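# Move glass beaker from door-side rack to window bench

## Task

Lift the glass beaker from the drying rack on the shelved bench by the door and set it upright, opening facing up, on the worktop of the shelved bench by the window. It fails if the beaker reaches the floor, if it drops more than a few centimetres or is struck hard enough to break, or if the robot topples or is left leaning.

## Robot and tools

ROBOT. TidyBot++: a four-caster mobile base (0.54 m long, 0.50 m wide, 0.38 m tall) with a single seven-joint arm and a two-finger gripper. The shoulder sits 0.12 m ahead of the base centre, 0.68 m up. Link lengths: upper arm 0.42 m, forearm 0.31 m, hand 0.31 m to the hand point. The arm begins folded with the hand pointing down, poking up to 0.08 m past the front of the base. A downward-pointing hand reaches at most about 0.94 m high, and only close in. Cameras: base_camera (644x364 pinhole) and wrist_camera (644x476 fisheye, looks along the hand).

FRAMES. All positions are in metres. Base frame: origin on the floor below the base centre, x ahead, y to the left, z up. hand_pose and hand_target use this frame and give the point between the finger pads; the hand's z axis runs out along the fingers, and the fingers open and close along its y axis. Odometry frame = the base frame as it was at the start. base_odometry counts wheel rotation only, so slip shows as travel; heading is in rad, left positive, within -3.142..3.142. base_tilt is in degrees, forward and right positive.

TOOL move. Optional keys, all in one object:
- base: object with any of translate_m (forward +), strafe_m (left +), each -2 to 2 m, and rotate_rad (counter-clockwise from above +), -6.3 to 6.3 rad. These are offsets relative to where the base is and how it is facing when the command begins, not places to go to.
- joints: object of absolute angle targets by name, in rad: joint_1_rad (any angle; + turns the arm clockwise from above, opposite to heading), joint_2_rad -2.249..2.249 (shoulder, 0 = upper arm vertical, + leans forward), joint_3_rad any, joint_4_rad -2.579..2.579 (elbow, 0 straight; negative bends forward when joint_3 is 3.14), joint_5_rad any, joint_6_rad -2.099..2.099 (wrist), joint_7_rad any (hand roll; at 1.57 with the hand down the fingers open left/right), and gripper_pos 0 (open, gap about 85 mm) to 1 (closed). Gap is roughly 85 x (1 - gripper_pos) mm. Unbounded joints go the short way, so step under half a turn.
- target: one list of 7 numbers [x, y, z, qw, qx, qy, qz], an absolute hand pose in the base frame (metres plus unit quaternion). When target is given, joints may contain only gripper_pos.
- speeds: top-speed caps for this action only: translate_m/strafe_m 0.05-0.5 m/s (if both are given, set the speed under just one), rotate_rad 0.1-1.57 rad/s, gripper_pos 0.234-0.993 per s.
- cameras: list of "base_camera", "wrist_camera" or "all"; [] returns no pictures.
- blocking: true/omitted waits until everything settles; false returns within about 0.5 s while motion continues (check it with wait(0), line "earlier move").
A move with no action simply reports state. Unknown keys make the call invalid; out-of-range values get it refused, and a refusal or an unrequested stop cancels the rest of that reply's move/wait/finished_scene calls. Base moves end after 14 s at most, any action after 15 s.

OTHER TOOLS. wait {seconds: 0-10, cameras}. stop {cameras}: brakes all running motions; braked parts report "stopped" and may keep pressing. zoom_image {camera, region: [x0, y0, x1, y1]} in pixels of that camera's latest image, top-left origin, at most 504x504. finished_scene {scene: the current scene number} ends the scene for good; the beaker must stay placed without the robot.

RESULT LINES. move: "done" or the worst status. base_status / joint_status / hand_status: done, moving, off_target (stopped short, may still push), contact_stop or time_out (unrequested stops; old target dropped), not_followed (a safety check withheld the arm), torque_fault, limit_stop_at_motor_heat. "joint command not followed" with "cause:" means self-collision; "pose unreachable" means a target was rejected. hand_status "done" means within 10 mm and 2 degrees. joint_positions, hand_pose, hand_target, motor_effort (percent of max, peak in brackets), Motor temperatures, on_its_own (things the robot did unasked), ARM HIT (arm struck base or itself), MOTOR HOT (60 °C). For gripper_pos, off_target means an object stopped the fingers; done at 1 means nothing is held.

TECHNIQUE. Hand targets usually land within about 3 cm; correct by adding (wanted - hand_pose) to the last target's x, y, z. To keep the hand where it is, resend hand_target, never hand_pose. Held objects make the arm sag; don't command a joint to its current reading while loaded. Poses low, forward and near the base can drive the arm into the base, which nothing prevents. The arm never avoids furniture and keeps pushing if it hits. When a held object touches a surface, hand_pose stops dropping though commands go lower; watch motor_effort and images. Closing fingers push the tips about 13 mm further out; closed tips reach about 20 mm past the hand point. A squeeze targeted just past first contact (about 0.01) grips gently.

AVOID. Dropping or releasing the beaker while it moves, knocking it, or squeezing hard while it still rests on the rack. Catching the arm on something above about 0.6 m while the base drives or turns, reaching far out from folded over close furniture, or swinging a stretched arm sideways: all can tip the robot; back away or retract to recover. Driving the arm into objects can trigger a torque fault (limits 104.5 N m joints 1-4, 51.3 N m joints 5-7) that freezes the arm for 10 s. Long stretched holds heat the motors; at 75 °C the arm sinks for 30-60 s. Odometry drifts a few cm over many moves, so check positions in the images.

Each tool is called as name(argument=value, ...) on one line, values as JSON.

## Session

move()

Scene clock: 0.00 s.
Motor temperatures (°C): [29 37 31 29 45 38 49]
base_odometry: x=+0.000 y=+0.000 heading=+0.000
base_tilt: forward=+0.5 right=-0.6
base_status: not commanded
joint_positions: joint_1_rad=+0.015 joint_2_rad=-0.301 joint_3_rad=+3.092 joint_4_rad=-2.554 joint_5_rad=+0.005 joint_6_rad=-0.869 joint_7_rad=+1.563 gripper_pos=+0.000
joint_status: not commanded
motor_effort: joint_1_rad=+1 joint_2_rad=-3 joint_3_rad=+1 joint_4_rad=+12 joint_5_rad=+0 joint_6_rad=+0 joint_7_rad=+0
hand_pose: x=+0.2441 y=+0.0026 z=+0.5741 quat_wxyz=(+0.009, +1.000, +0.014, +0.010) (m; base frame)
hand_target: x=+0.2434 y=+0.0026 z=+0.5738 quat_wxyz=(+0.009, +1.000, +0.014, +0.010) (m; base frame)
hand_status: not commanded
pictures: base_camera, wrist_camera

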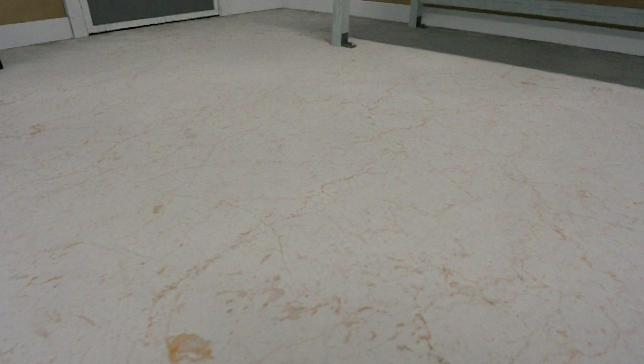

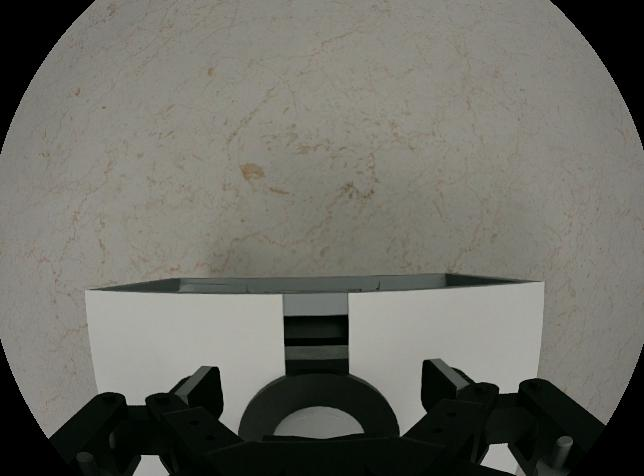

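move(joints={"joint_6_rad": 0.6})

Scene clock: 6.43 s.
Motor temperatures (°C): [29 37 31 29 45 38 49]
move: done
base_odometry: x=+0.000 y=+0.000 heading=+0.000
base_tilt: forward=+0.5 right=-0.6
base_status: not commanded
joint_positions: joint_1_rad=+0.015 joint_2_rad=-0.301 joint_3_rad=+3.092 joint_4_rad=-2.552 joint_5_rad=+0.005 joint_6_rad=+0.514 joint_7_rad=+1.563 gripper_pos=+0.000
joint_status: all done
motor_effort: joint_1_rad=+1(2) joint_2_rad=-7(8) joint_3_rad=+0(1) joint_4_rad=+16(16) joint_5_rad=+0(1) joint_6_rad=+9(9) joint_7_rad=+0(1)
hand_pose: x=+0.5448 y=+0.0182 z=+0.8340 quat_wxyz=(-0.007, +0.763, +0.017, +0.646) (m; base frame)
hand_target: x=+0.5475 y=+0.0187 z=+0.8590 quat_wxyz=(-0.008, +0.736, +0.016, +0.677) (m; base frame)
hand_status: not commanded
pictures: base_camera, wrist_camera

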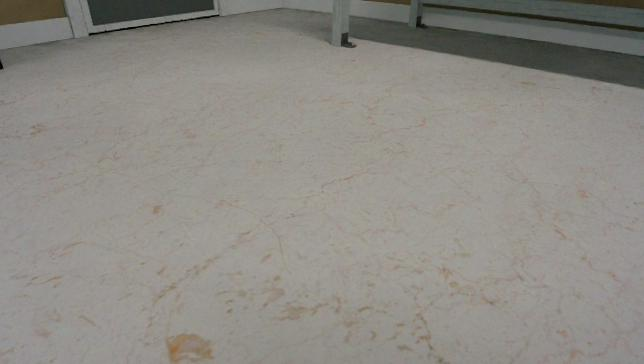

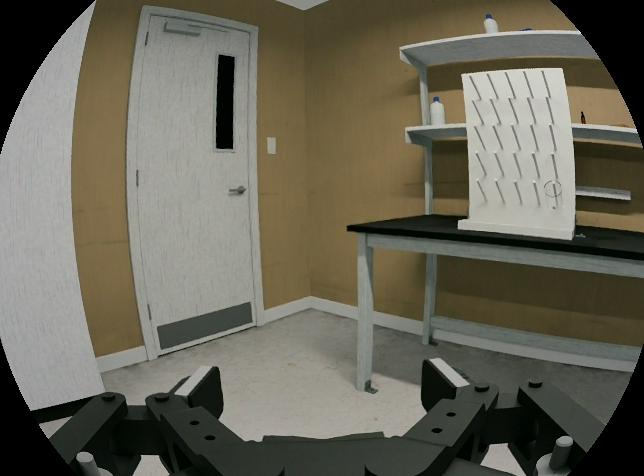

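zoom_image(camera="wrist_camera", region=[430, 40, 620, 260])

zoom_image(camera="wrist_camera", region=[510, 140, 600, 240])

Scaled by 2.291.

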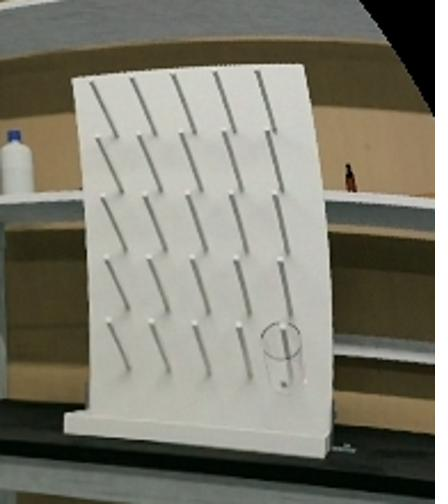

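Scaled by 5.040.

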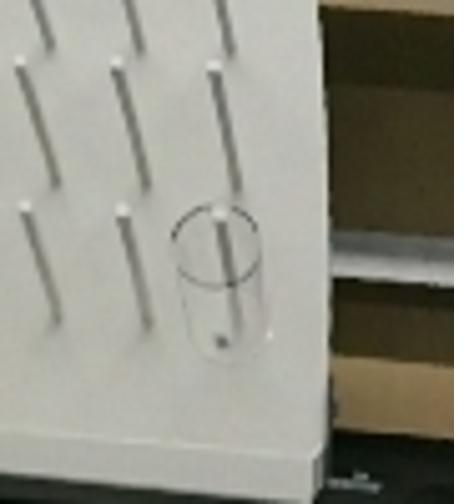

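move(joints={"joint_1_rad": 1.2}, cameras=["wrist_camera"])

move(joints={"joint_1_rad": 2.4}, cameras=["wrist_camera"])

move(joints={"joint_1_rad": -2.5}, cameras=["wrist_camera"])

move(joints={"joint_1_rad": -1.2}, cameras=["wrist_camera"])

Scene clock: 15.20 s.
Motor temperatures (°C): [29 37 31 29 45 38 49]
move: done
base_odometry: x=+0.000 y=+0.000 heading=+0.000
base_tilt: forward=+0.6 right=-0.6
base_status: not commanded
joint_positions: joint_1_rad=+1.186 joint_2_rad=-0.301 joint_3_rad=+3.092 joint_4_rad=-2.552 joint_5_rad=+0.005 joint_6_rad=+0.515 joint_7_rad=+1.563 gripper_pos=+0.000
joint_status: all done
motor_effort: joint_1_rad=+2(2) joint_2_rad=-7(8) joint_3_rad=-1(2) joint_4_rad=+16(17) joint_5_rad=+0(1) joint_6_rad=+9(9) joint_7_rad=+0(1)
hand_pose: x=+0.3014 y=-0.3853 z=+0.8342 quat_wxyz=(+0.351, +0.645, -0.408, +0.542) (m; base frame)
hand_target: x=+0.2976 y=-0.3899 z=+0.8590 quat_wxyz=(+0.371, +0.620, -0.397, +0.566) (m; base frame)
hand_status: not commanded
pictures: wrist_camera

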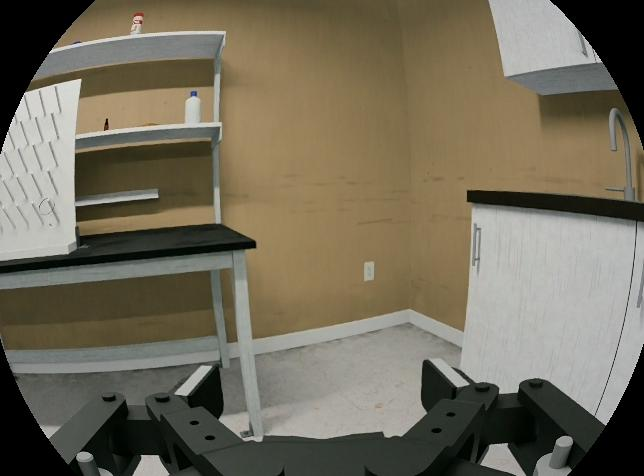

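Scene clock: 17.67 s.
Motor temperatures (°C): [29 37 31 29 45 38 49]
move: done
base_odometry: x=+0.000 y=+0.000 heading=+0.000
base_tilt: forward=+0.5 right=-0.6
base_status: not commanded
joint_positions: joint_1_rad=+2.386 joint_2_rad=-0.301 joint_3_rad=+3.092 joint_4_rad=-2.552 joint_5_rad=+0.005 joint_6_rad=+0.515 joint_7_rad=+1.563 gripper_pos=+0.000
joint_status: all done
motor_effort: joint_1_rad=+0(3) joint_2_rad=-7(8) joint_3_rad=+0(1) joint_4_rad=+16(17) joint_5_rad=+0(1) joint_6_rad=+9(9) joint_7_rad=+0(1)
hand_pose: x=-0.1740 y=-0.3096 z=+0.8343 quat_wxyz=(+0.596, +0.302, -0.701, +0.249) (m; base frame)
hand_target: x=-0.1797 y=-0.3078 z=+0.8590 quat_wxyz=(+0.626, +0.287, -0.678, +0.257) (m; base frame)
hand_status: not commanded
pictures: wrist_camera

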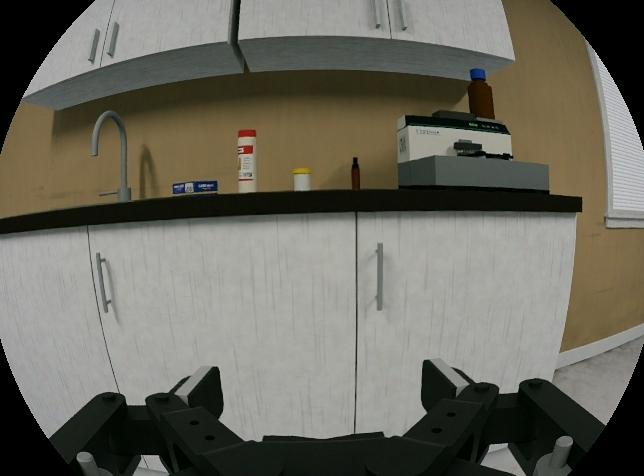

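Scene clock: 20.30 s.
Motor temperatures (°C): [29 37 31 29 45 38 49]
move: done
base_odometry: x=+0.000 y=+0.000 heading=+0.000
base_tilt: forward=+0.5 right=-0.6
base_status: not commanded
joint_positions: joint_1_rad=+3.770 joint_2_rad=-0.301 joint_3_rad=+3.092 joint_4_rad=-2.552 joint_5_rad=+0.005 joint_6_rad=+0.515 joint_7_rad=+1.563 gripper_pos=+0.000
joint_status: all done
motor_effort: joint_1_rad=+1(2) joint_2_rad=-7(8) joint_3_rad=+1(1) joint_4_rad=+16(17) joint_5_rad=+0(1) joint_6_rad=+9(9) joint_7_rad=+0(1)
hand_pose: x=-0.2398 y=+0.2301 z=+0.8343 quat_wxyz=(+0.618, -0.214, -0.732, -0.188) (m; base frame)
hand_target: x=-0.2391 y=+0.2360 z=+0.8590 quat_wxyz=(+0.646, -0.211, -0.705, -0.201) (m; base frame)
hand_status: not commanded
pictures: wrist_camera

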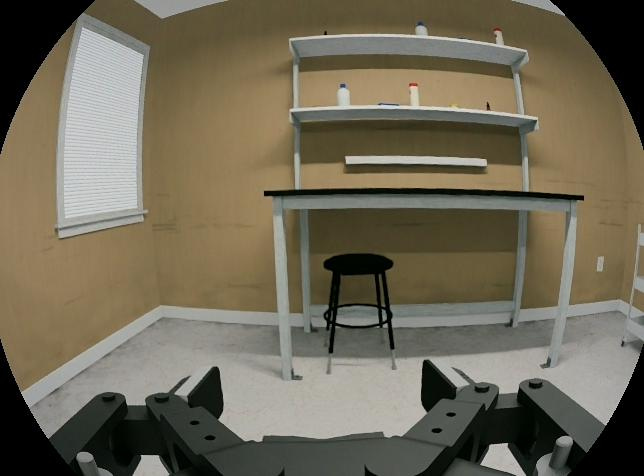

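Scene clock: 22.87 s.
Motor temperatures (°C): [29 37 31 29 45 38 49]
move: done
base_odometry: x=+0.000 y=+0.000 heading=+0.000
base_tilt: forward=+0.5 right=-0.6
base_status: not commanded
joint_positions: joint_1_rad=+5.070 joint_2_rad=-0.301 joint_3_rad=+3.092 joint_4_rad=-2.552 joint_5_rad=+0.005 joint_6_rad=+0.515 joint_7_rad=+1.563 gripper_pos=+0.000
joint_status: all done
motor_effort: joint_1_rad=+0(3) joint_2_rad=-7(8) joint_3_rad=+0(1) joint_4_rad=+16(17) joint_5_rad=-1(1) joint_6_rad=+8(9) joint_7_rad=+0(1)
hand_pose: x=+0.2448 y=+0.4073 z=+0.8343 quat_wxyz=(+0.378, -0.614, -0.453, -0.524) (m; base frame)
hand_target: x=+0.2506 y=+0.4082 z=+0.8590 quat_wxyz=(+0.393, -0.595, -0.434, -0.551) (m; base frame)
hand_status: not commanded
pictures: wrist_camera

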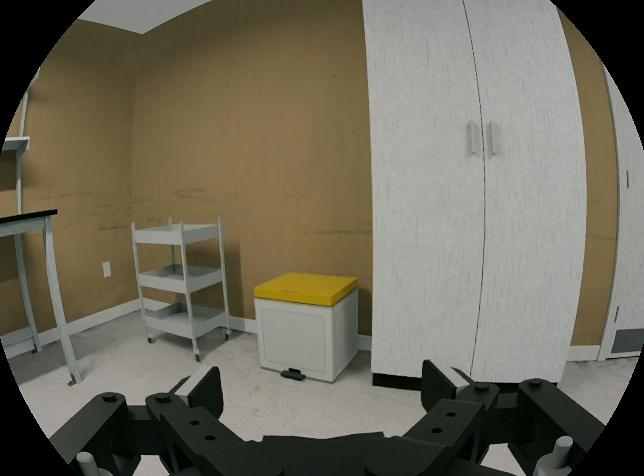

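move(base={"translate_m": 0.745, "strafe_m": -0.073, "rotate_rad": -0.738}, joints={"joint_1_rad": 0.0})

Scene clock: 71.17 s.
Motor temperatures (°C): [29 37 31 29 45 38 49]
move: done
base_odometry: x=+0.745 y=-0.073 heading=-0.738
base_tilt: forward=+0.5 right=-0.6
base_status: done
joint_positions: joint_1_rad=+6.269 joint_2_rad=-0.301 joint_3_rad=+3.090 joint_4_rad=-2.552 joint_5_rad=+0.005 joint_6_rad=+0.518 joint_7_rad=+1.563 gripper_pos=+0.000
joint_status: all done
motor_effort: joint_1_rad=+0(4) joint_2_rad=-7(9) joint_3_rad=+1(3) joint_4_rad=+16(17) joint_5_rad=+0(2) joint_6_rad=+8(9) joint_7_rad=-1(1)
hand_pose: x=+0.5442 y=+0.0317 z=+0.8351 quat_wxyz=(+0.017, -0.762, -0.029, -0.647) (m; base frame)
hand_target: x=+0.5471 y=+0.0252 z=+0.8590 quat_wxyz=(+0.013, -0.736, -0.022, -0.677) (m; base frame)
hand_status: not commanded
pictures: base_camera, wrist_camera

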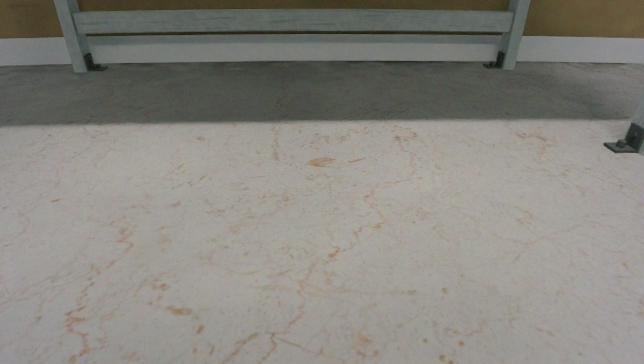

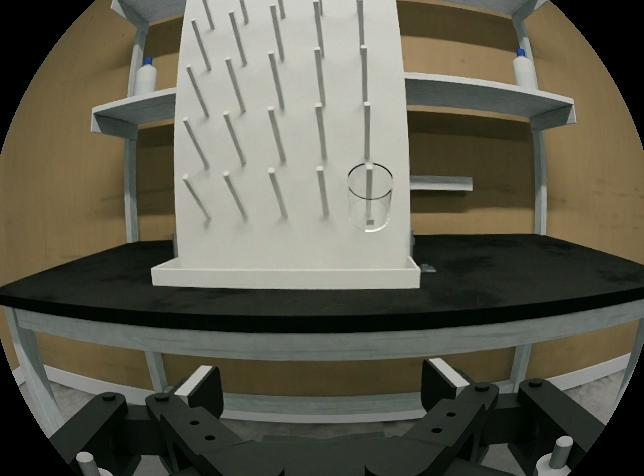

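zoom_image(camera="wrist_camera", region=[310, 130, 430, 250])

zoom_image(camera="wrist_camera", region=[140, 0, 440, 300])

Scaled by 4.200.

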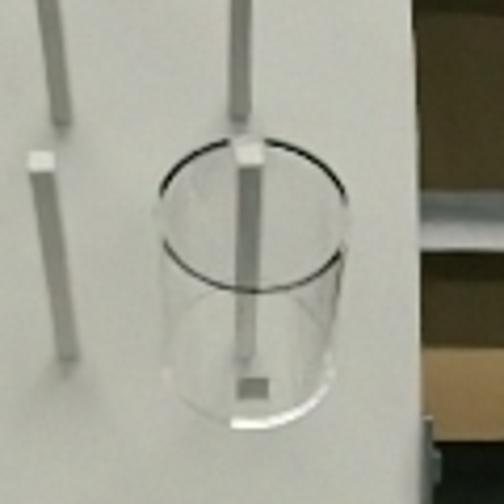

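Scaled by 1.680.

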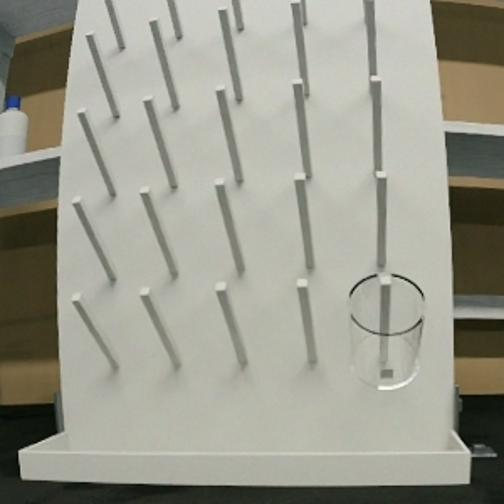

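move(base={"strafe_m": -0.45})

Scene clock: 113.13 s.
Motor temperatures (°C): [29 37 31 30 45 38 49]
move: done
base_odometry: x=+0.442 y=-0.406 heading=-0.737
base_tilt: forward=+0.6 right=-0.6
base_status: done
joint_positions: joint_1_rad=+6.274 joint_2_rad=-0.301 joint_3_rad=+3.092 joint_4_rad=-2.552 joint_5_rad=+0.005 joint_6_rad=+0.519 joint_7_rad=+1.563 gripper_pos=+0.000
joint_status: not commanded
motor_effort: joint_1_rad=+1(2) joint_2_rad=-8(9) joint_3_rad=+0(2) joint_4_rad=+16(17) joint_5_rad=+0(1) joint_6_rad=+9(9) joint_7_rad=+0(1)
hand_pose: x=+0.5445 y=+0.0282 z=+0.8354 quat_wxyz=(+0.015, -0.762, -0.025, -0.647) (m; base frame)
hand_target: x=+0.5471 y=+0.0252 z=+0.8590 quat_wxyz=(+0.013, -0.736, -0.022, -0.677) (m; base frame)
hand_status: not commanded
pictures: base_camera, wrist_camera

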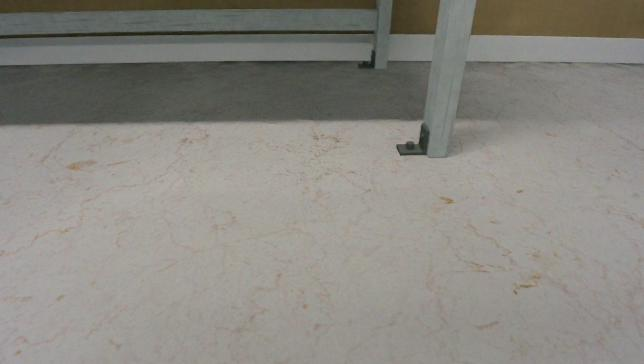

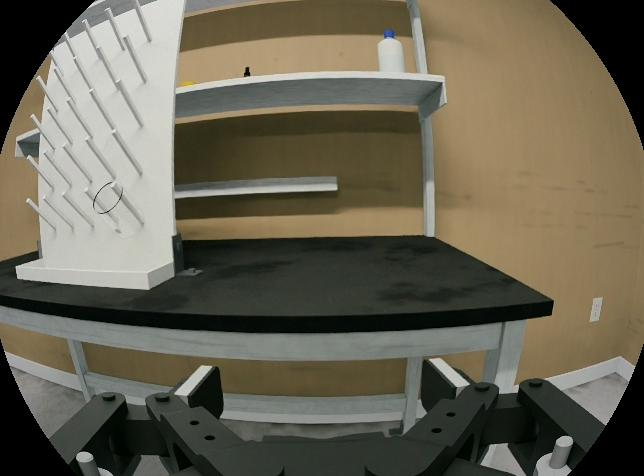

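zoom_image(camera="wrist_camera", region=[60, 150, 180, 270])

zoom_image(camera="wrist_camera", region=[10, 0, 220, 300])

Scaled by 4.200.

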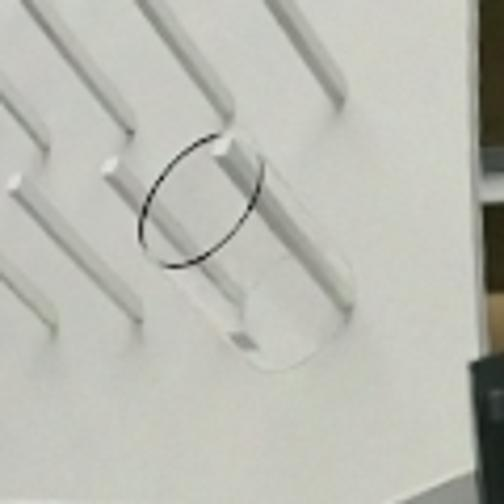

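Scaled by 1.680.

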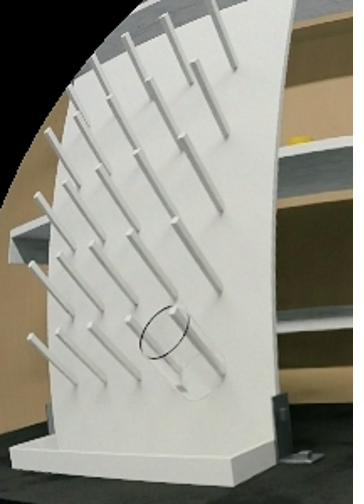

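move(joints={"joint_1_rad": 0.0, "joint_2_rad": 0.477, "joint_3_rad": 3.1416, "joint_4_rad": -1.686, "joint_5_rad": -1.5708, "joint_6_rad": -1.5708, "joint_7_rad": 1.534, "gripper_pos": 0.0})

Scene clock: 138.23 s.
Motor temperatures (°C): [29 37 31 30 45 38 49]
move: done
base_odometry: x=+0.442 y=-0.406 heading=-0.737
base_tilt: forward=+0.6 right=-0.6
base_status: not commanded
joint_positions: joint_1_rad=+6.274 joint_2_rad=+0.427 joint_3_rad=+3.127 joint_4_rad=-1.698 joint_5_rad=-1.503 joint_6_rad=-1.492 joint_7_rad=+1.563 gripper_pos=+0.000
joint_status: all done
motor_effort: joint_1_rad=+0(2) joint_2_rad=-27(28) joint_3_rad=-2(3) joint_4_rad=+13(17) joint_5_rad=-8(8) joint_6_rad=-5(9) joint_7_rad=+0(2)
hand_pose: x=+0.5634 y=+0.3196 z=+0.8707 quat_wxyz=(+0.648, -0.709, +0.207, +0.183) (m; base frame)
hand_target: x=+0.5732 y=+0.3123 z=+0.8804 quat_wxyz=(+0.672, -0.672, +0.219, +0.219) (m; base frame)
hand_status: not commanded
pictures: base_camera, wrist_camera

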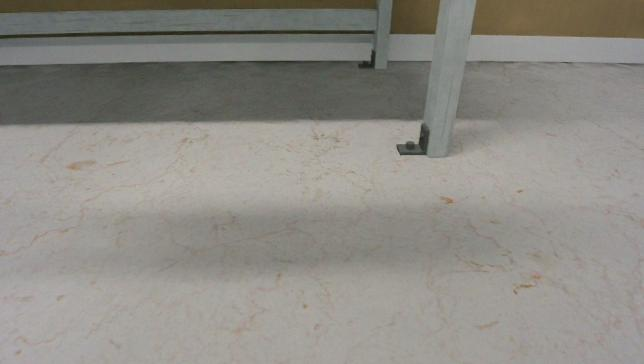

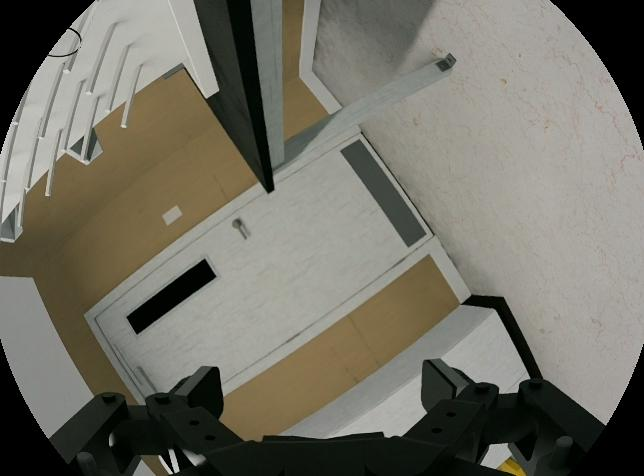

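move(joints={"joint_1_rad": 0.009, "joint_2_rad": 0.527, "joint_3_rad": 3.156, "joint_4_rad": -1.674, "joint_5_rad": -1.639, "joint_6_rad": -1.65, "joint_7_rad": 1.505}, base={"translate_m": 0.3}, speeds={"translate_m": 0.25})

Scene clock: 143.60 s.
Motor temperatures (°C): [29 37 31 30 45 38 49]
move: done
base_odometry: x=+0.664 y=-0.608 heading=-0.738
base_tilt: forward=+0.6 right=-0.6
base_status: done
joint_positions: joint_1_rad=+6.281 joint_2_rad=+0.485 joint_3_rad=+3.144 joint_4_rad=-1.684 joint_5_rad=-1.578 joint_6_rad=-1.581 joint_7_rad=+1.559 gripper_pos=+0.000
joint_status: all done
motor_effort: joint_1_rad=+1(2) joint_2_rad=-28(31) joint_3_rad=-2(4) joint_4_rad=+12(14) joint_5_rad=-7(8) joint_6_rad=-5(6) joint_7_rad=-1(1)
hand_pose: x=+0.5739 y=+0.3125 z=+0.8804 quat_wxyz=(+0.677, -0.671, +0.210, +0.215) (m; base frame)
hand_target: x=+0.5841 y=+0.3022 z=+0.8898 quat_wxyz=(+0.696, -0.633, +0.227, +0.252) (m; base frame)
hand_status: not commanded
pictures: base_camera, wrist_camera

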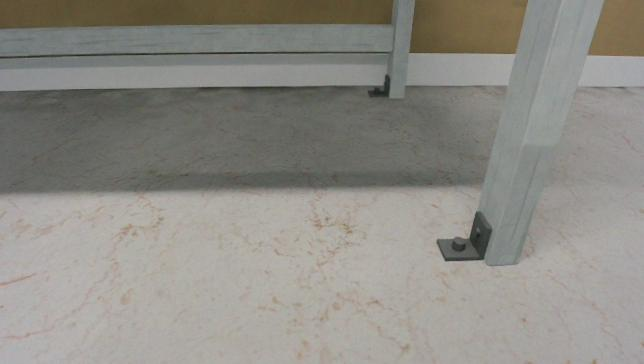

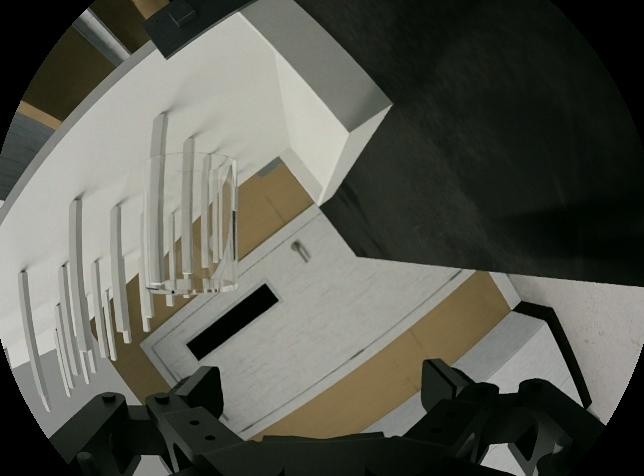

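move(joints={"joint_1_rad": 0.009, "joint_2_rad": 0.47, "joint_3_rad": 3.156, "joint_4_rad": -1.608, "joint_5_rad": -1.639, "joint_6_rad": -1.65, "joint_7_rad": 1.381}, base={"translate_m": 0.115}, speeds={"translate_m": 0.15}, cameras=["wrist_camera"])

Scene clock: 159.93 s.
Motor temperatures (°C): [29 37 31 30 45 38 49]
move: done
base_odometry: x=+0.750 y=-0.686 heading=-0.738
base_tilt: forward=+0.6 right=-0.6
base_status: done
joint_positions: joint_1_rad=+6.282 joint_2_rad=+0.485 joint_3_rad=+3.145 joint_4_rad=-1.615 joint_5_rad=-1.582 joint_6_rad=-1.583 joint_7_rad=+1.448 gripper_pos=+0.000
joint_status: all done
motor_effort: joint_1_rad=+1(2) joint_2_rad=-29(32) joint_3_rad=-3(4) joint_4_rad=+13(14) joint_5_rad=-7(9) joint_6_rad=-4(5) joint_7_rad=+0(1)
hand_pose: x=+0.5859 y=+0.3119 z=+0.9000 quat_wxyz=(+0.674, -0.665, +0.224, +0.229) (m; base frame)
hand_target: x=+0.5801 y=+0.3022 z=+0.9329 quat_wxyz=(+0.693, -0.636, +0.224, +0.256) (m; base frame)
hand_status: not commanded
pictures: wrist_camera

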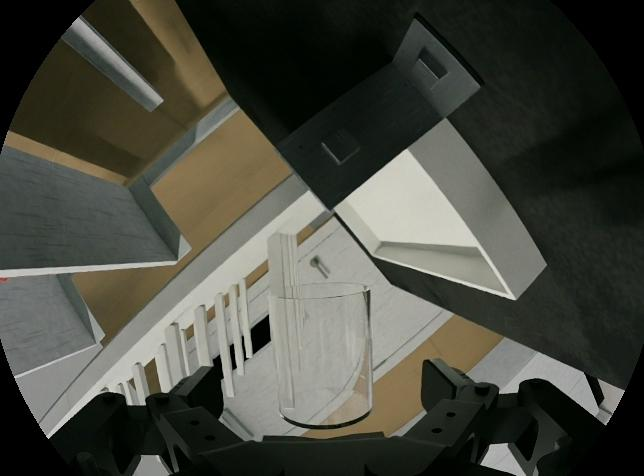

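move(joints={"joint_4_rad": -1.568, "joint_7_rad": 1.344}, base={"translate_m": -0.018}, speeds={"translate_m": 0.1}, cameras=["wrist_camera"])

Scene clock: 169.63 s.
Motor temperatures (°C): [29 37 31 30 45 38 49]
move: done
base_odometry: x=+0.736 y=-0.674 heading=-0.739
base_tilt: forward=+0.6 right=-0.6
base_status: done
joint_positions: joint_1_rad=+6.283 joint_2_rad=+0.480 joint_3_rad=+3.145 joint_4_rad=-1.579 joint_5_rad=-1.582 joint_6_rad=-1.585 joint_7_rad=+1.411 gripper_pos=+0.000
joint_status: all done
motor_effort: joint_1_rad=+1(2) joint_2_rad=-30(33) joint_3_rad=-3(4) joint_4_rad=+13(14) joint_5_rad=-8(9) joint_6_rad=-4(6) joint_7_rad=+0(1)
hand_pose: x=+0.5899 y=+0.3112 z=+0.9123 quat_wxyz=(+0.675, -0.666, +0.222, +0.228) (m; base frame)
hand_target: x=+0.5848 y=+0.3022 z=+0.9436 quat_wxyz=(+0.692, -0.637, +0.222, +0.256) (m; base frame)
hand_status: not commanded
pictures: wrist_camera

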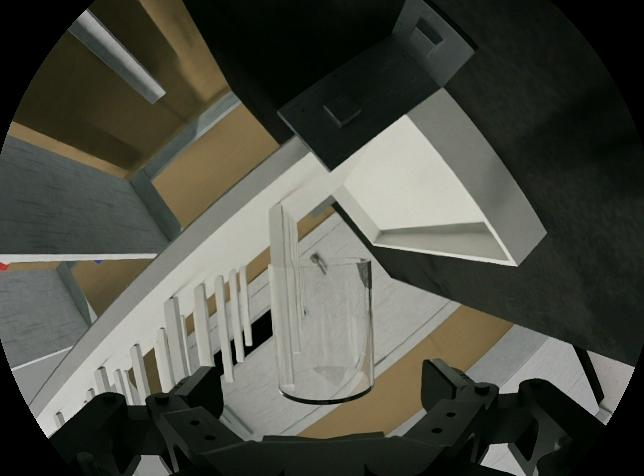

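zoom_image(camera="wrist_camera", region=[30, 180, 400, 440])

Scaled by 1.362.

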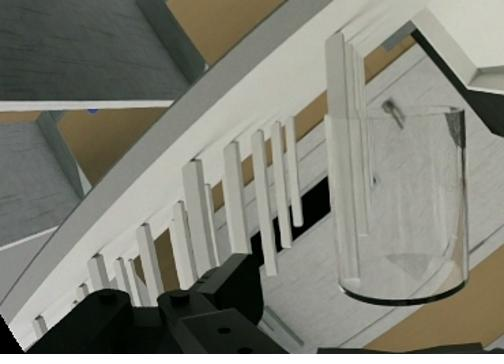

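move(base={"strafe_m": 0.075}, speeds={"strafe_m": 0.1}, cameras=["wrist_camera"])

Scene clock: 178.67 s.
Motor temperatures (°C): [29 37 31 30 45 38 49]
move: done
base_odometry: x=+0.787 y=-0.618 heading=-0.739
base_tilt: forward=+0.6 right=-0.6
base_status: done
joint_positions: joint_1_rad=+6.288 joint_2_rad=+0.480 joint_3_rad=+3.148 joint_4_rad=-1.579 joint_5_rad=-1.582 joint_6_rad=-1.585 joint_7_rad=+1.411 gripper_pos=+0.000
joint_status: not commanded
motor_effort: joint_1_rad=+1(4) joint_2_rad=-28(30) joint_3_rad=-3(4) joint_4_rad=+13(13) joint_5_rad=-8(9) joint_6_rad=-4(5) joint_7_rad=+0(1)
hand_pose: x=+0.5921 y=+0.3079 z=+0.9120 quat_wxyz=(+0.675, -0.665, +0.225, +0.226) (m; base frame)
hand_target: x=+0.5848 y=+0.3022 z=+0.9436 quat_wxyz=(+0.692, -0.637, +0.222, +0.256) (m; base frame)
hand_status: not commanded
pictures: wrist_camera

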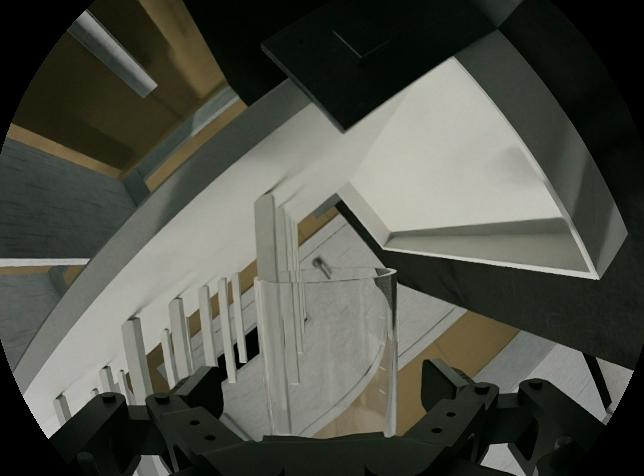

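move(base={"strafe_m": 0.042}, speeds={"strafe_m": 0.08}, cameras=["wrist_camera"])

Scene clock: 183.77 s.
Motor temperatures (°C): [29 37 31 30 45 38 49]
move: done
base_odometry: x=+0.816 y=-0.587 heading=-0.739
base_tilt: forward=+0.6 right=-0.6
base_status: done
joint_positions: joint_1_rad=+6.290 joint_2_rad=+0.480 joint_3_rad=+3.149 joint_4_rad=-1.579 joint_5_rad=-1.582 joint_6_rad=-1.585 joint_7_rad=+1.411 gripper_pos=+0.000
joint_status: not commanded
motor_effort: joint_1_rad=+0(3) joint_2_rad=-28(31) joint_3_rad=-3(4) joint_4_rad=+13(13) joint_5_rad=-8(9) joint_6_rad=-4(5) joint_7_rad=+0(1)
hand_pose: x=+0.5931 y=+0.3067 z=+0.9118 quat_wxyz=(+0.675, -0.665, +0.226, +0.225) (m; base frame)
hand_target: x=+0.5848 y=+0.3022 z=+0.9436 quat_wxyz=(+0.692, -0.637, +0.222, +0.256) (m; base frame)
hand_status: not commanded
pictures: wrist_camera

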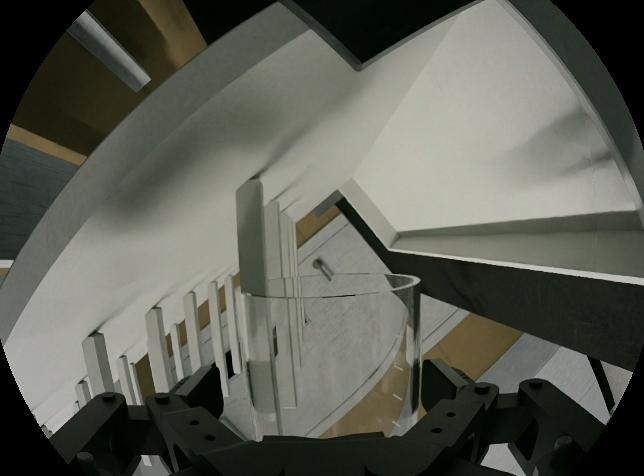

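move(joints={"gripper_pos": 0.16}, speeds={"gripper_pos": 0.234}, cameras=["wrist_camera"])

Scene clock: 187.73 s.
Motor temperatures (°C): [29 37 31 30 45 38 49]
move: done
base_odometry: x=+0.816 y=-0.587 heading=-0.739
base_tilt: forward=+0.6 right=-0.6
base_status: not commanded
joint_positions: joint_1_rad=+6.290 joint_2_rad=+0.480 joint_3_rad=+3.149 joint_4_rad=-1.579 joint_5_rad=-1.582 joint_6_rad=-1.585 joint_7_rad=+1.411 gripper_pos=+0.160
joint_status: all done
motor_effort: joint_1_rad=+0(2) joint_2_rad=-29(30) joint_3_rad=-3(3) joint_4_rad=+14(14) joint_5_rad=-9(9) joint_6_rad=-4(5) joint_7_rad=+0(1)
hand_pose: x=+0.5931 y=+0.3067 z=+0.9118 quat_wxyz=(+0.675, -0.665, +0.226, +0.225) (m; base frame)
hand_target: x=+0.5848 y=+0.3022 z=+0.9436 quat_wxyz=(+0.692, -0.637, +0.222, +0.256) (m; base frame)
hand_status: not commanded
pictures: wrist_camera

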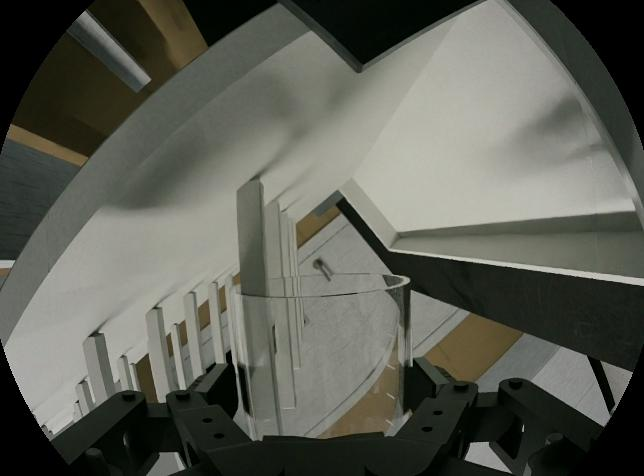

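move(joints={"gripper_pos": 0.2}, speeds={"gripper_pos": 0.234}, cameras=["wrist_camera"])

Scene clock: 189.60 s.
Motor temperatures (°C): [29 37 31 30 45 38 49]
move: done
base_odometry: x=+0.816 y=-0.587 heading=-0.739
base_tilt: forward=+0.6 right=-0.6
base_status: not commanded
joint_positions: joint_1_rad=+6.290 joint_2_rad=+0.480 joint_3_rad=+3.149 joint_4_rad=-1.579 joint_5_rad=-1.582 joint_6_rad=-1.585 joint_7_rad=+1.411 gripper_pos=+0.199
joint_status: all done
motor_effort: joint_1_rad=+1(2) joint_2_rad=-29(30) joint_3_rad=-2(3) joint_4_rad=+14(14) joint_5_rad=-9(9) joint_6_rad=-5(5) joint_7_rad=+0(1)
hand_pose: x=+0.5931 y=+0.3067 z=+0.9118 quat_wxyz=(+0.675, -0.665, +0.226, +0.225) (m; base frame)
hand_target: x=+0.5848 y=+0.3022 z=+0.9436 quat_wxyz=(+0.692, -0.637, +0.222, +0.256) (m; base frame)
hand_status: not commanded
pictures: wrist_camera

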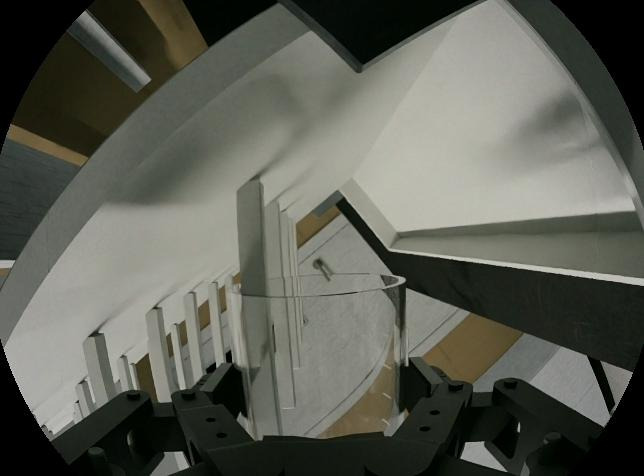

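move(joints={"gripper_pos": 0.215}, speeds={"gripper_pos": 0.234}, cameras=[])

move(joints={"gripper_pos": 0.23}, speeds={"gripper_pos": 0.234}, cameras=["wrist_camera"])

Scene clock: 192.17 s.
Motor temperatures (°C): [29 37 31 30 45 38 49]
move: done
base_odometry: x=+0.816 y=-0.587 heading=-0.739
base_tilt: forward=+0.6 right=-0.6
base_status: not commanded
joint_positions: joint_1_rad=+6.290 joint_2_rad=+0.480 joint_3_rad=+3.149 joint_4_rad=-1.579 joint_5_rad=-1.582 joint_6_rad=-1.585 joint_7_rad=+1.411 gripper_pos=+0.208
joint_status: all done
motor_effort: joint_1_rad=+2(2) joint_2_rad=-29(29) joint_3_rad=-2(3) joint_4_rad=+13(14) joint_5_rad=-9(9) joint_6_rad=-4(4) joint_7_rad=+0(1)
hand_pose: x=+0.5931 y=+0.3067 z=+0.9118 quat_wxyz=(+0.675, -0.665, +0.226, +0.225) (m; base frame)
hand_target: x=+0.5848 y=+0.3022 z=+0.9436 quat_wxyz=(+0.692, -0.637, +0.222, +0.256) (m; base frame)
hand_status: not commanded
pictures: none
No camera images: "cameras" was empty.

Scene clock: 192.50 s.
Motor temperatures (°C): [29 38 31 30 45 38 49]
move: done
base_odometry: x=+0.816 y=-0.587 heading=-0.739
base_tilt: forward=+0.6 right=-0.6
base_status: not commanded
joint_positions: joint_1_rad=+6.290 joint_2_rad=+0.480 joint_3_rad=+3.149 joint_4_rad=-1.579 joint_5_rad=-1.582 joint_6_rad=-1.585 joint_7_rad=+1.411 gripper_pos=+0.218
joint_status: all done
motor_effort: joint_1_rad=+1(2) joint_2_rad=-29(29) joint_3_rad=-3(3) joint_4_rad=+14(14) joint_5_rad=-8(9) joint_6_rad=-4(4) joint_7_rad=+0(1)
hand_pose: x=+0.5931 y=+0.3067 z=+0.9118 quat_wxyz=(+0.675, -0.665, +0.226, +0.225) (m; base frame)
hand_target: x=+0.5848 y=+0.3022 z=+0.9436 quat_wxyz=(+0.692, -0.637, +0.222, +0.256) (m; base frame)
hand_status: not commanded
pictures: wrist_camera

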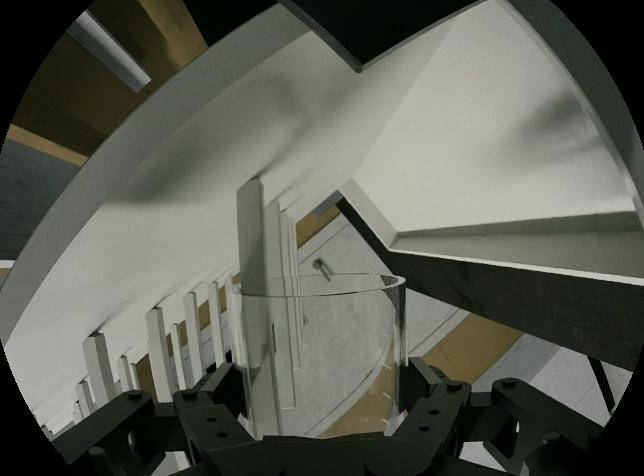

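move(joints={"joint_2_rad": 0.405}, cameras=["wrist_camera"])

Scene clock: 204.67 s.
Motor temperatures (°C): [29 38 31 30 45 38 49]
move: done
base_odometry: x=+0.816 y=-0.587 heading=-0.739
base_tilt: forward=+0.6 right=-0.6
base_status: not commanded
joint_positions: joint_1_rad=+6.290 joint_2_rad=+0.444 joint_3_rad=+3.149 joint_4_rad=-1.579 joint_5_rad=-1.582 joint_6_rad=-1.585 joint_7_rad=+1.411 gripper_pos=+0.223
joint_status: all done
motor_effort: joint_1_rad=+1(2) joint_2_rad=-29(31) joint_3_rad=-3(4) joint_4_rad=+14(14) joint_5_rad=-9(10) joint_6_rad=-5(5) joint_7_rad=+0(1)
hand_pose: x=+0.5844 y=+0.3067 z=+0.9289 quat_wxyz=(+0.679, -0.669, +0.213, +0.213) (m; base frame)
hand_target: x=+0.5668 y=+0.3024 z=+0.9731 quat_wxyz=(+0.699, -0.645, +0.200, +0.235) (m; base frame)
hand_status: not commanded
pictures: wrist_camera

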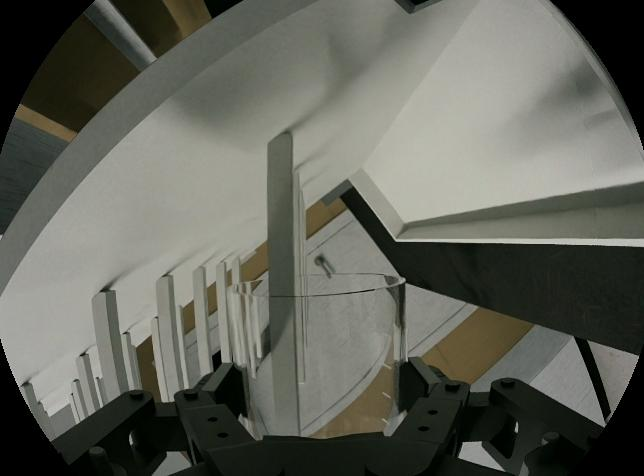

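move(joints={"joint_2_rad": 0.31, "joint_4_rad": -1.64, "joint_7_rad": 1.304}, cameras=["wrist_camera"])

move(joints={"joint_2_rad": 0.215, "joint_4_rad": -1.694, "joint_7_rad": 1.263}, cameras=[])

move(joints={"joint_2_rad": 0.12, "joint_4_rad": -1.747, "joint_7_rad": 1.223}, cameras=["wrist_camera"])

Scene clock: 209.77 s.
Motor temperatures (°C): [29 38 31 30 45 38 49]
move: done
base_odometry: x=+0.816 y=-0.587 heading=-0.739
base_tilt: forward=+0.6 right=-0.6
base_status: not commanded
joint_positions: joint_1_rad=+6.290 joint_2_rad=+0.343 joint_3_rad=+3.149 joint_4_rad=-1.622 joint_5_rad=-1.582 joint_6_rad=-1.586 joint_7_rad=+1.374 gripper_pos=+0.223
joint_status: all done
motor_effort: joint_1_rad=+1(1) joint_2_rad=-26(31) joint_3_rad=-1(4) joint_4_rad=+14(15) joint_5_rad=-10(10) joint_6_rad=-4(5) joint_7_rad=+0(1)
hand_pose: x=+0.5526 y=+0.3069 z=+0.9618 quat_wxyz=(+0.682, -0.671, +0.206, +0.206) (m; base frame)
hand_target: x=+0.5316 y=+0.3027 z=+0.9938 quat_wxyz=(+0.697, -0.644, +0.204, +0.241) (m; base frame)
hand_status: not commanded
pictures: wrist_camera

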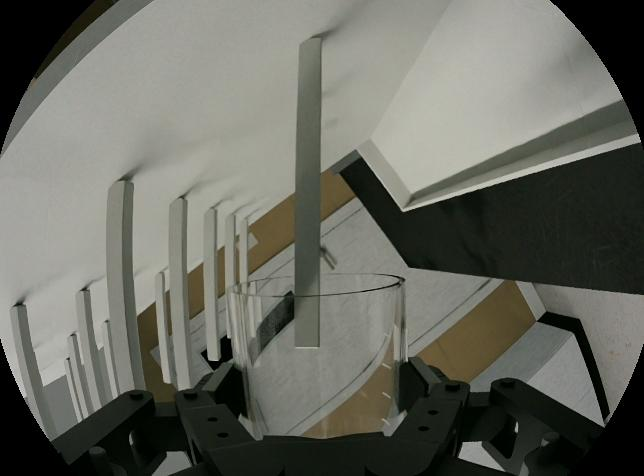

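Scene clock: 210.73 s.
Motor temperatures (°C): [29 38 31 30 45 38 49]
move: done
base_odometry: x=+0.816 y=-0.587 heading=-0.739
base_tilt: forward=+0.6 right=-0.6
base_status: not commanded
joint_positions: joint_1_rad=+6.290 joint_2_rad=+0.247 joint_3_rad=+3.149 joint_4_rad=-1.673 joint_5_rad=-1.582 joint_6_rad=-1.586 joint_7_rad=+1.333 gripper_pos=+0.223
joint_status: all done
motor_effort: joint_1_rad=+1(2) joint_2_rad=-24(28) joint_3_rad=-2(2) joint_4_rad=+14(15) joint_5_rad=-10(10) joint_6_rad=-3(5) joint_7_rad=-1(1)
hand_pose: x=+0.5188 y=+0.3072 z=+0.9868 quat_wxyz=(+0.682, -0.672, +0.205, +0.205) (m; base frame)
hand_target: x=+0.4965 y=+0.3030 z=+1.0160 quat_wxyz=(+0.696, -0.644, +0.203, +0.243) (m; base frame)
hand_status: not commanded
pictures: none
No camera images: "cameras" was empty.

Scene clock: 211.70 s.
Motor temperatures (°C): [29 38 31 30 45 38 49]
move: done
base_odometry: x=+0.816 y=-0.587 heading=-0.739
base_tilt: forward=+0.6 right=-0.6
base_status: not commanded
joint_positions: joint_1_rad=+6.290 joint_2_rad=+0.150 joint_3_rad=+3.149 joint_4_rad=-1.726 joint_5_rad=-1.582 joint_6_rad=-1.586 joint_7_rad=+1.293 gripper_pos=+0.223
joint_status: all done
motor_effort: joint_1_rad=+1(2) joint_2_rad=-20(25) joint_3_rad=-1(2) joint_4_rad=+15(16) joint_5_rad=-10(10) joint_6_rad=-3(4) joint_7_rad=+0(2)
hand_pose: x=+0.4830 y=+0.3074 z=+1.0081 quat_wxyz=(+0.683, -0.672, +0.203, +0.204) (m; base frame)
hand_target: x=+0.4601 y=+0.3033 z=+1.0350 quat_wxyz=(+0.696, -0.645, +0.202, +0.243) (m; base frame)
hand_status: not commanded
pictures: wrist_camera

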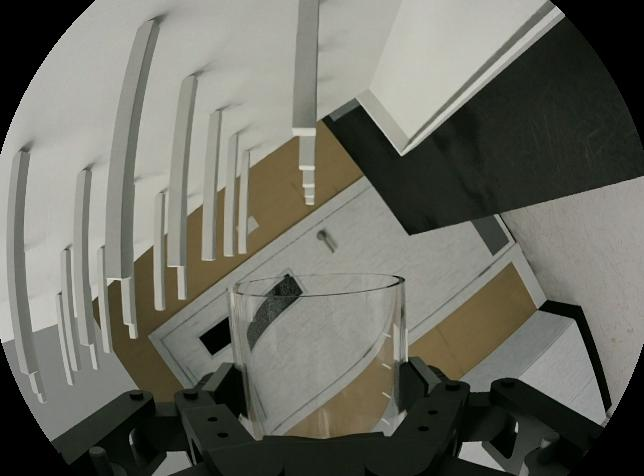

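move(base={"translate_m": -0.35}, speeds={"translate_m": 0.3}, cameras=["wrist_camera"])

Scene clock: 228.37 s.
Motor temperatures (°C): [29 38 31 30 45 38 49]
move: done
base_odometry: x=+0.557 y=-0.351 heading=-0.739
base_tilt: forward=+0.6 right=-0.6
base_status: done
joint_positions: joint_1_rad=+6.290 joint_2_rad=+0.141 joint_3_rad=+3.150 joint_4_rad=-1.728 joint_5_rad=-1.582 joint_6_rad=-1.587 joint_7_rad=+1.292 gripper_pos=+0.223
joint_status: not commanded
motor_effort: joint_1_rad=+2(2) joint_2_rad=-21(25) joint_3_rad=-2(2) joint_4_rad=+15(15) joint_5_rad=-10(10) joint_6_rad=-3(4) joint_7_rad=-1(1)
hand_pose: x=+0.4796 y=+0.3073 z=+1.0111 quat_wxyz=(+0.683, -0.673, +0.200, +0.201) (m; base frame)
hand_target: x=+0.4601 y=+0.3033 z=+1.0350 quat_wxyz=(+0.696, -0.645, +0.202, +0.243) (m; base frame)
hand_status: not commanded
pictures: wrist_camera

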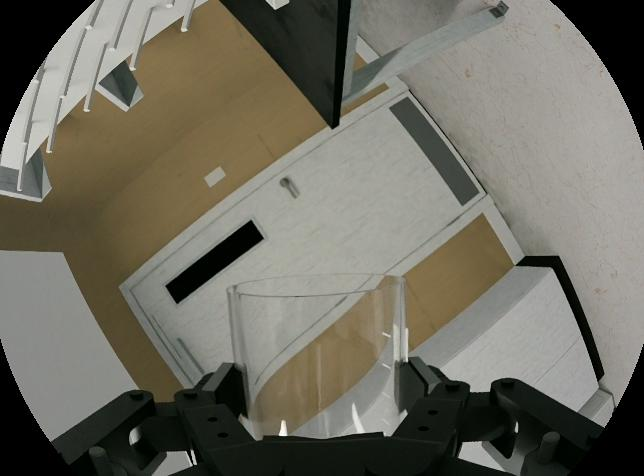

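move(joints={"joint_1_rad": 0.0, "joint_2_rad": -0.256, "joint_3_rad": 3.1416, "joint_4_rad": -1.977, "joint_5_rad": 0.0, "joint_6_rad": 0.15, "joint_7_rad": 1.571}, cameras=["wrist_camera"])

Scene clock: 237.27 s.
Motor temperatures (°C): [29 38 31 30 45 38 49]
move: done
base_odometry: x=+0.557 y=-0.351 heading=-0.739
base_tilt: forward=+0.5 right=-0.6
base_status: not commanded
joint_positions: joint_1_rad=+6.290 joint_2_rad=-0.231 joint_3_rad=+3.150 joint_4_rad=-1.957 joint_5_rad=-0.062 joint_6_rad=+0.051 joint_7_rad=+1.501 gripper_pos=+0.223
joint_status: all done
motor_effort: joint_1_rad=+1(2) joint_2_rad=-14(21) joint_3_rad=-1(1) joint_4_rad=+20(21) joint_5_rad=+0(11) joint_6_rad=+10(10) joint_7_rad=+0(2)
hand_pose: x=+0.6428 y=-0.0080 z=+1.0101 quat_wxyz=(+0.039, -0.741, +0.056, -0.668) (m; base frame)
hand_target: x=+0.6346 y=+0.0013 z=+1.0417 quat_wxyz=(+0.000, -0.707, +0.000, -0.707) (m; base frame)
hand_status: not commanded
pictures: wrist_camera

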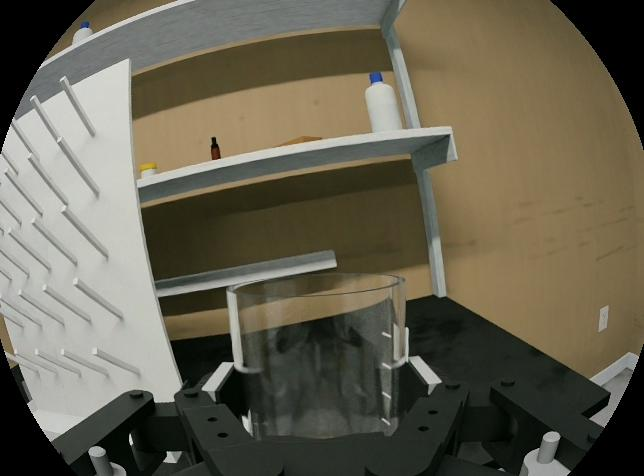

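move(base={"translate_m": -1.549, "strafe_m": 0.484, "rotate_rad": 3.142}, speeds={"translate_m": 0.5, "rotate_rad": 1.0}, joints={"joint_5_rad": 0.062, "joint_6_rad": 0.25, "joint_7_rad": 1.641})

Scene clock: 243.77 s.
Motor temperatures (°C): [29 38 31 30 45 38 49]
move: done
base_odometry: x=-0.262 y=+1.050 heading=+2.405
base_tilt: forward=+0.6 right=-0.6
base_status: done
joint_positions: joint_1_rad=+6.287 joint_2_rad=-0.232 joint_3_rad=+3.145 joint_4_rad=-1.962 joint_5_rad=+0.012 joint_6_rad=+0.168 joint_7_rad=+1.582 gripper_pos=+0.223
joint_status: all done
motor_effort: joint_1_rad=+1(3) joint_2_rad=-14(18) joint_3_rad=+0(4) joint_4_rad=+20(22) joint_5_rad=+0(1) joint_6_rad=+10(11) joint_7_rad=-1(1)
hand_pose: x=+0.6439 y=-0.0017 z=+1.0446 quat_wxyz=(-0.010, -0.704, -0.006, -0.710) (m; base frame)
hand_target: x=+0.6330 y=+0.0061 z=+1.0726 quat_wxyz=(-0.043, -0.669, -0.049, -0.740) (m; base frame)
hand_status: not commanded
pictures: base_camera, wrist_camera

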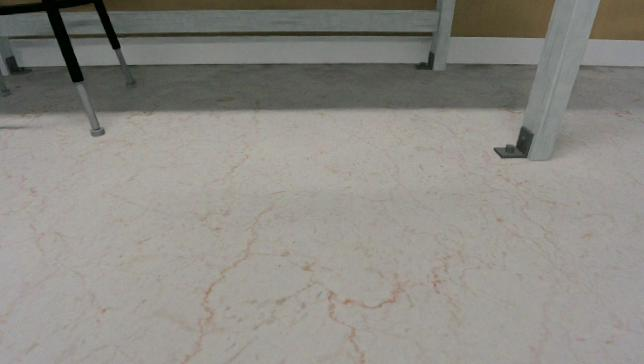

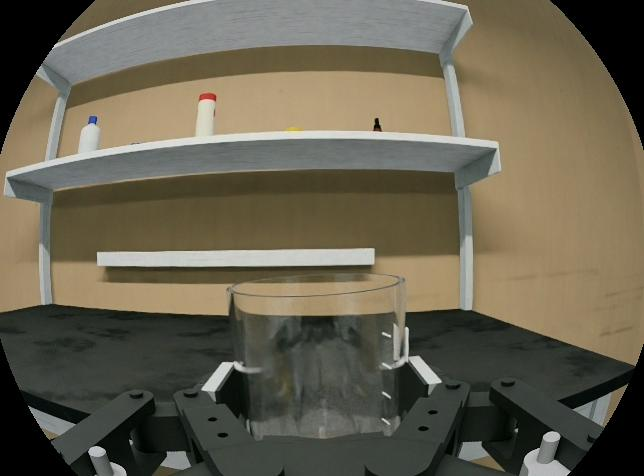

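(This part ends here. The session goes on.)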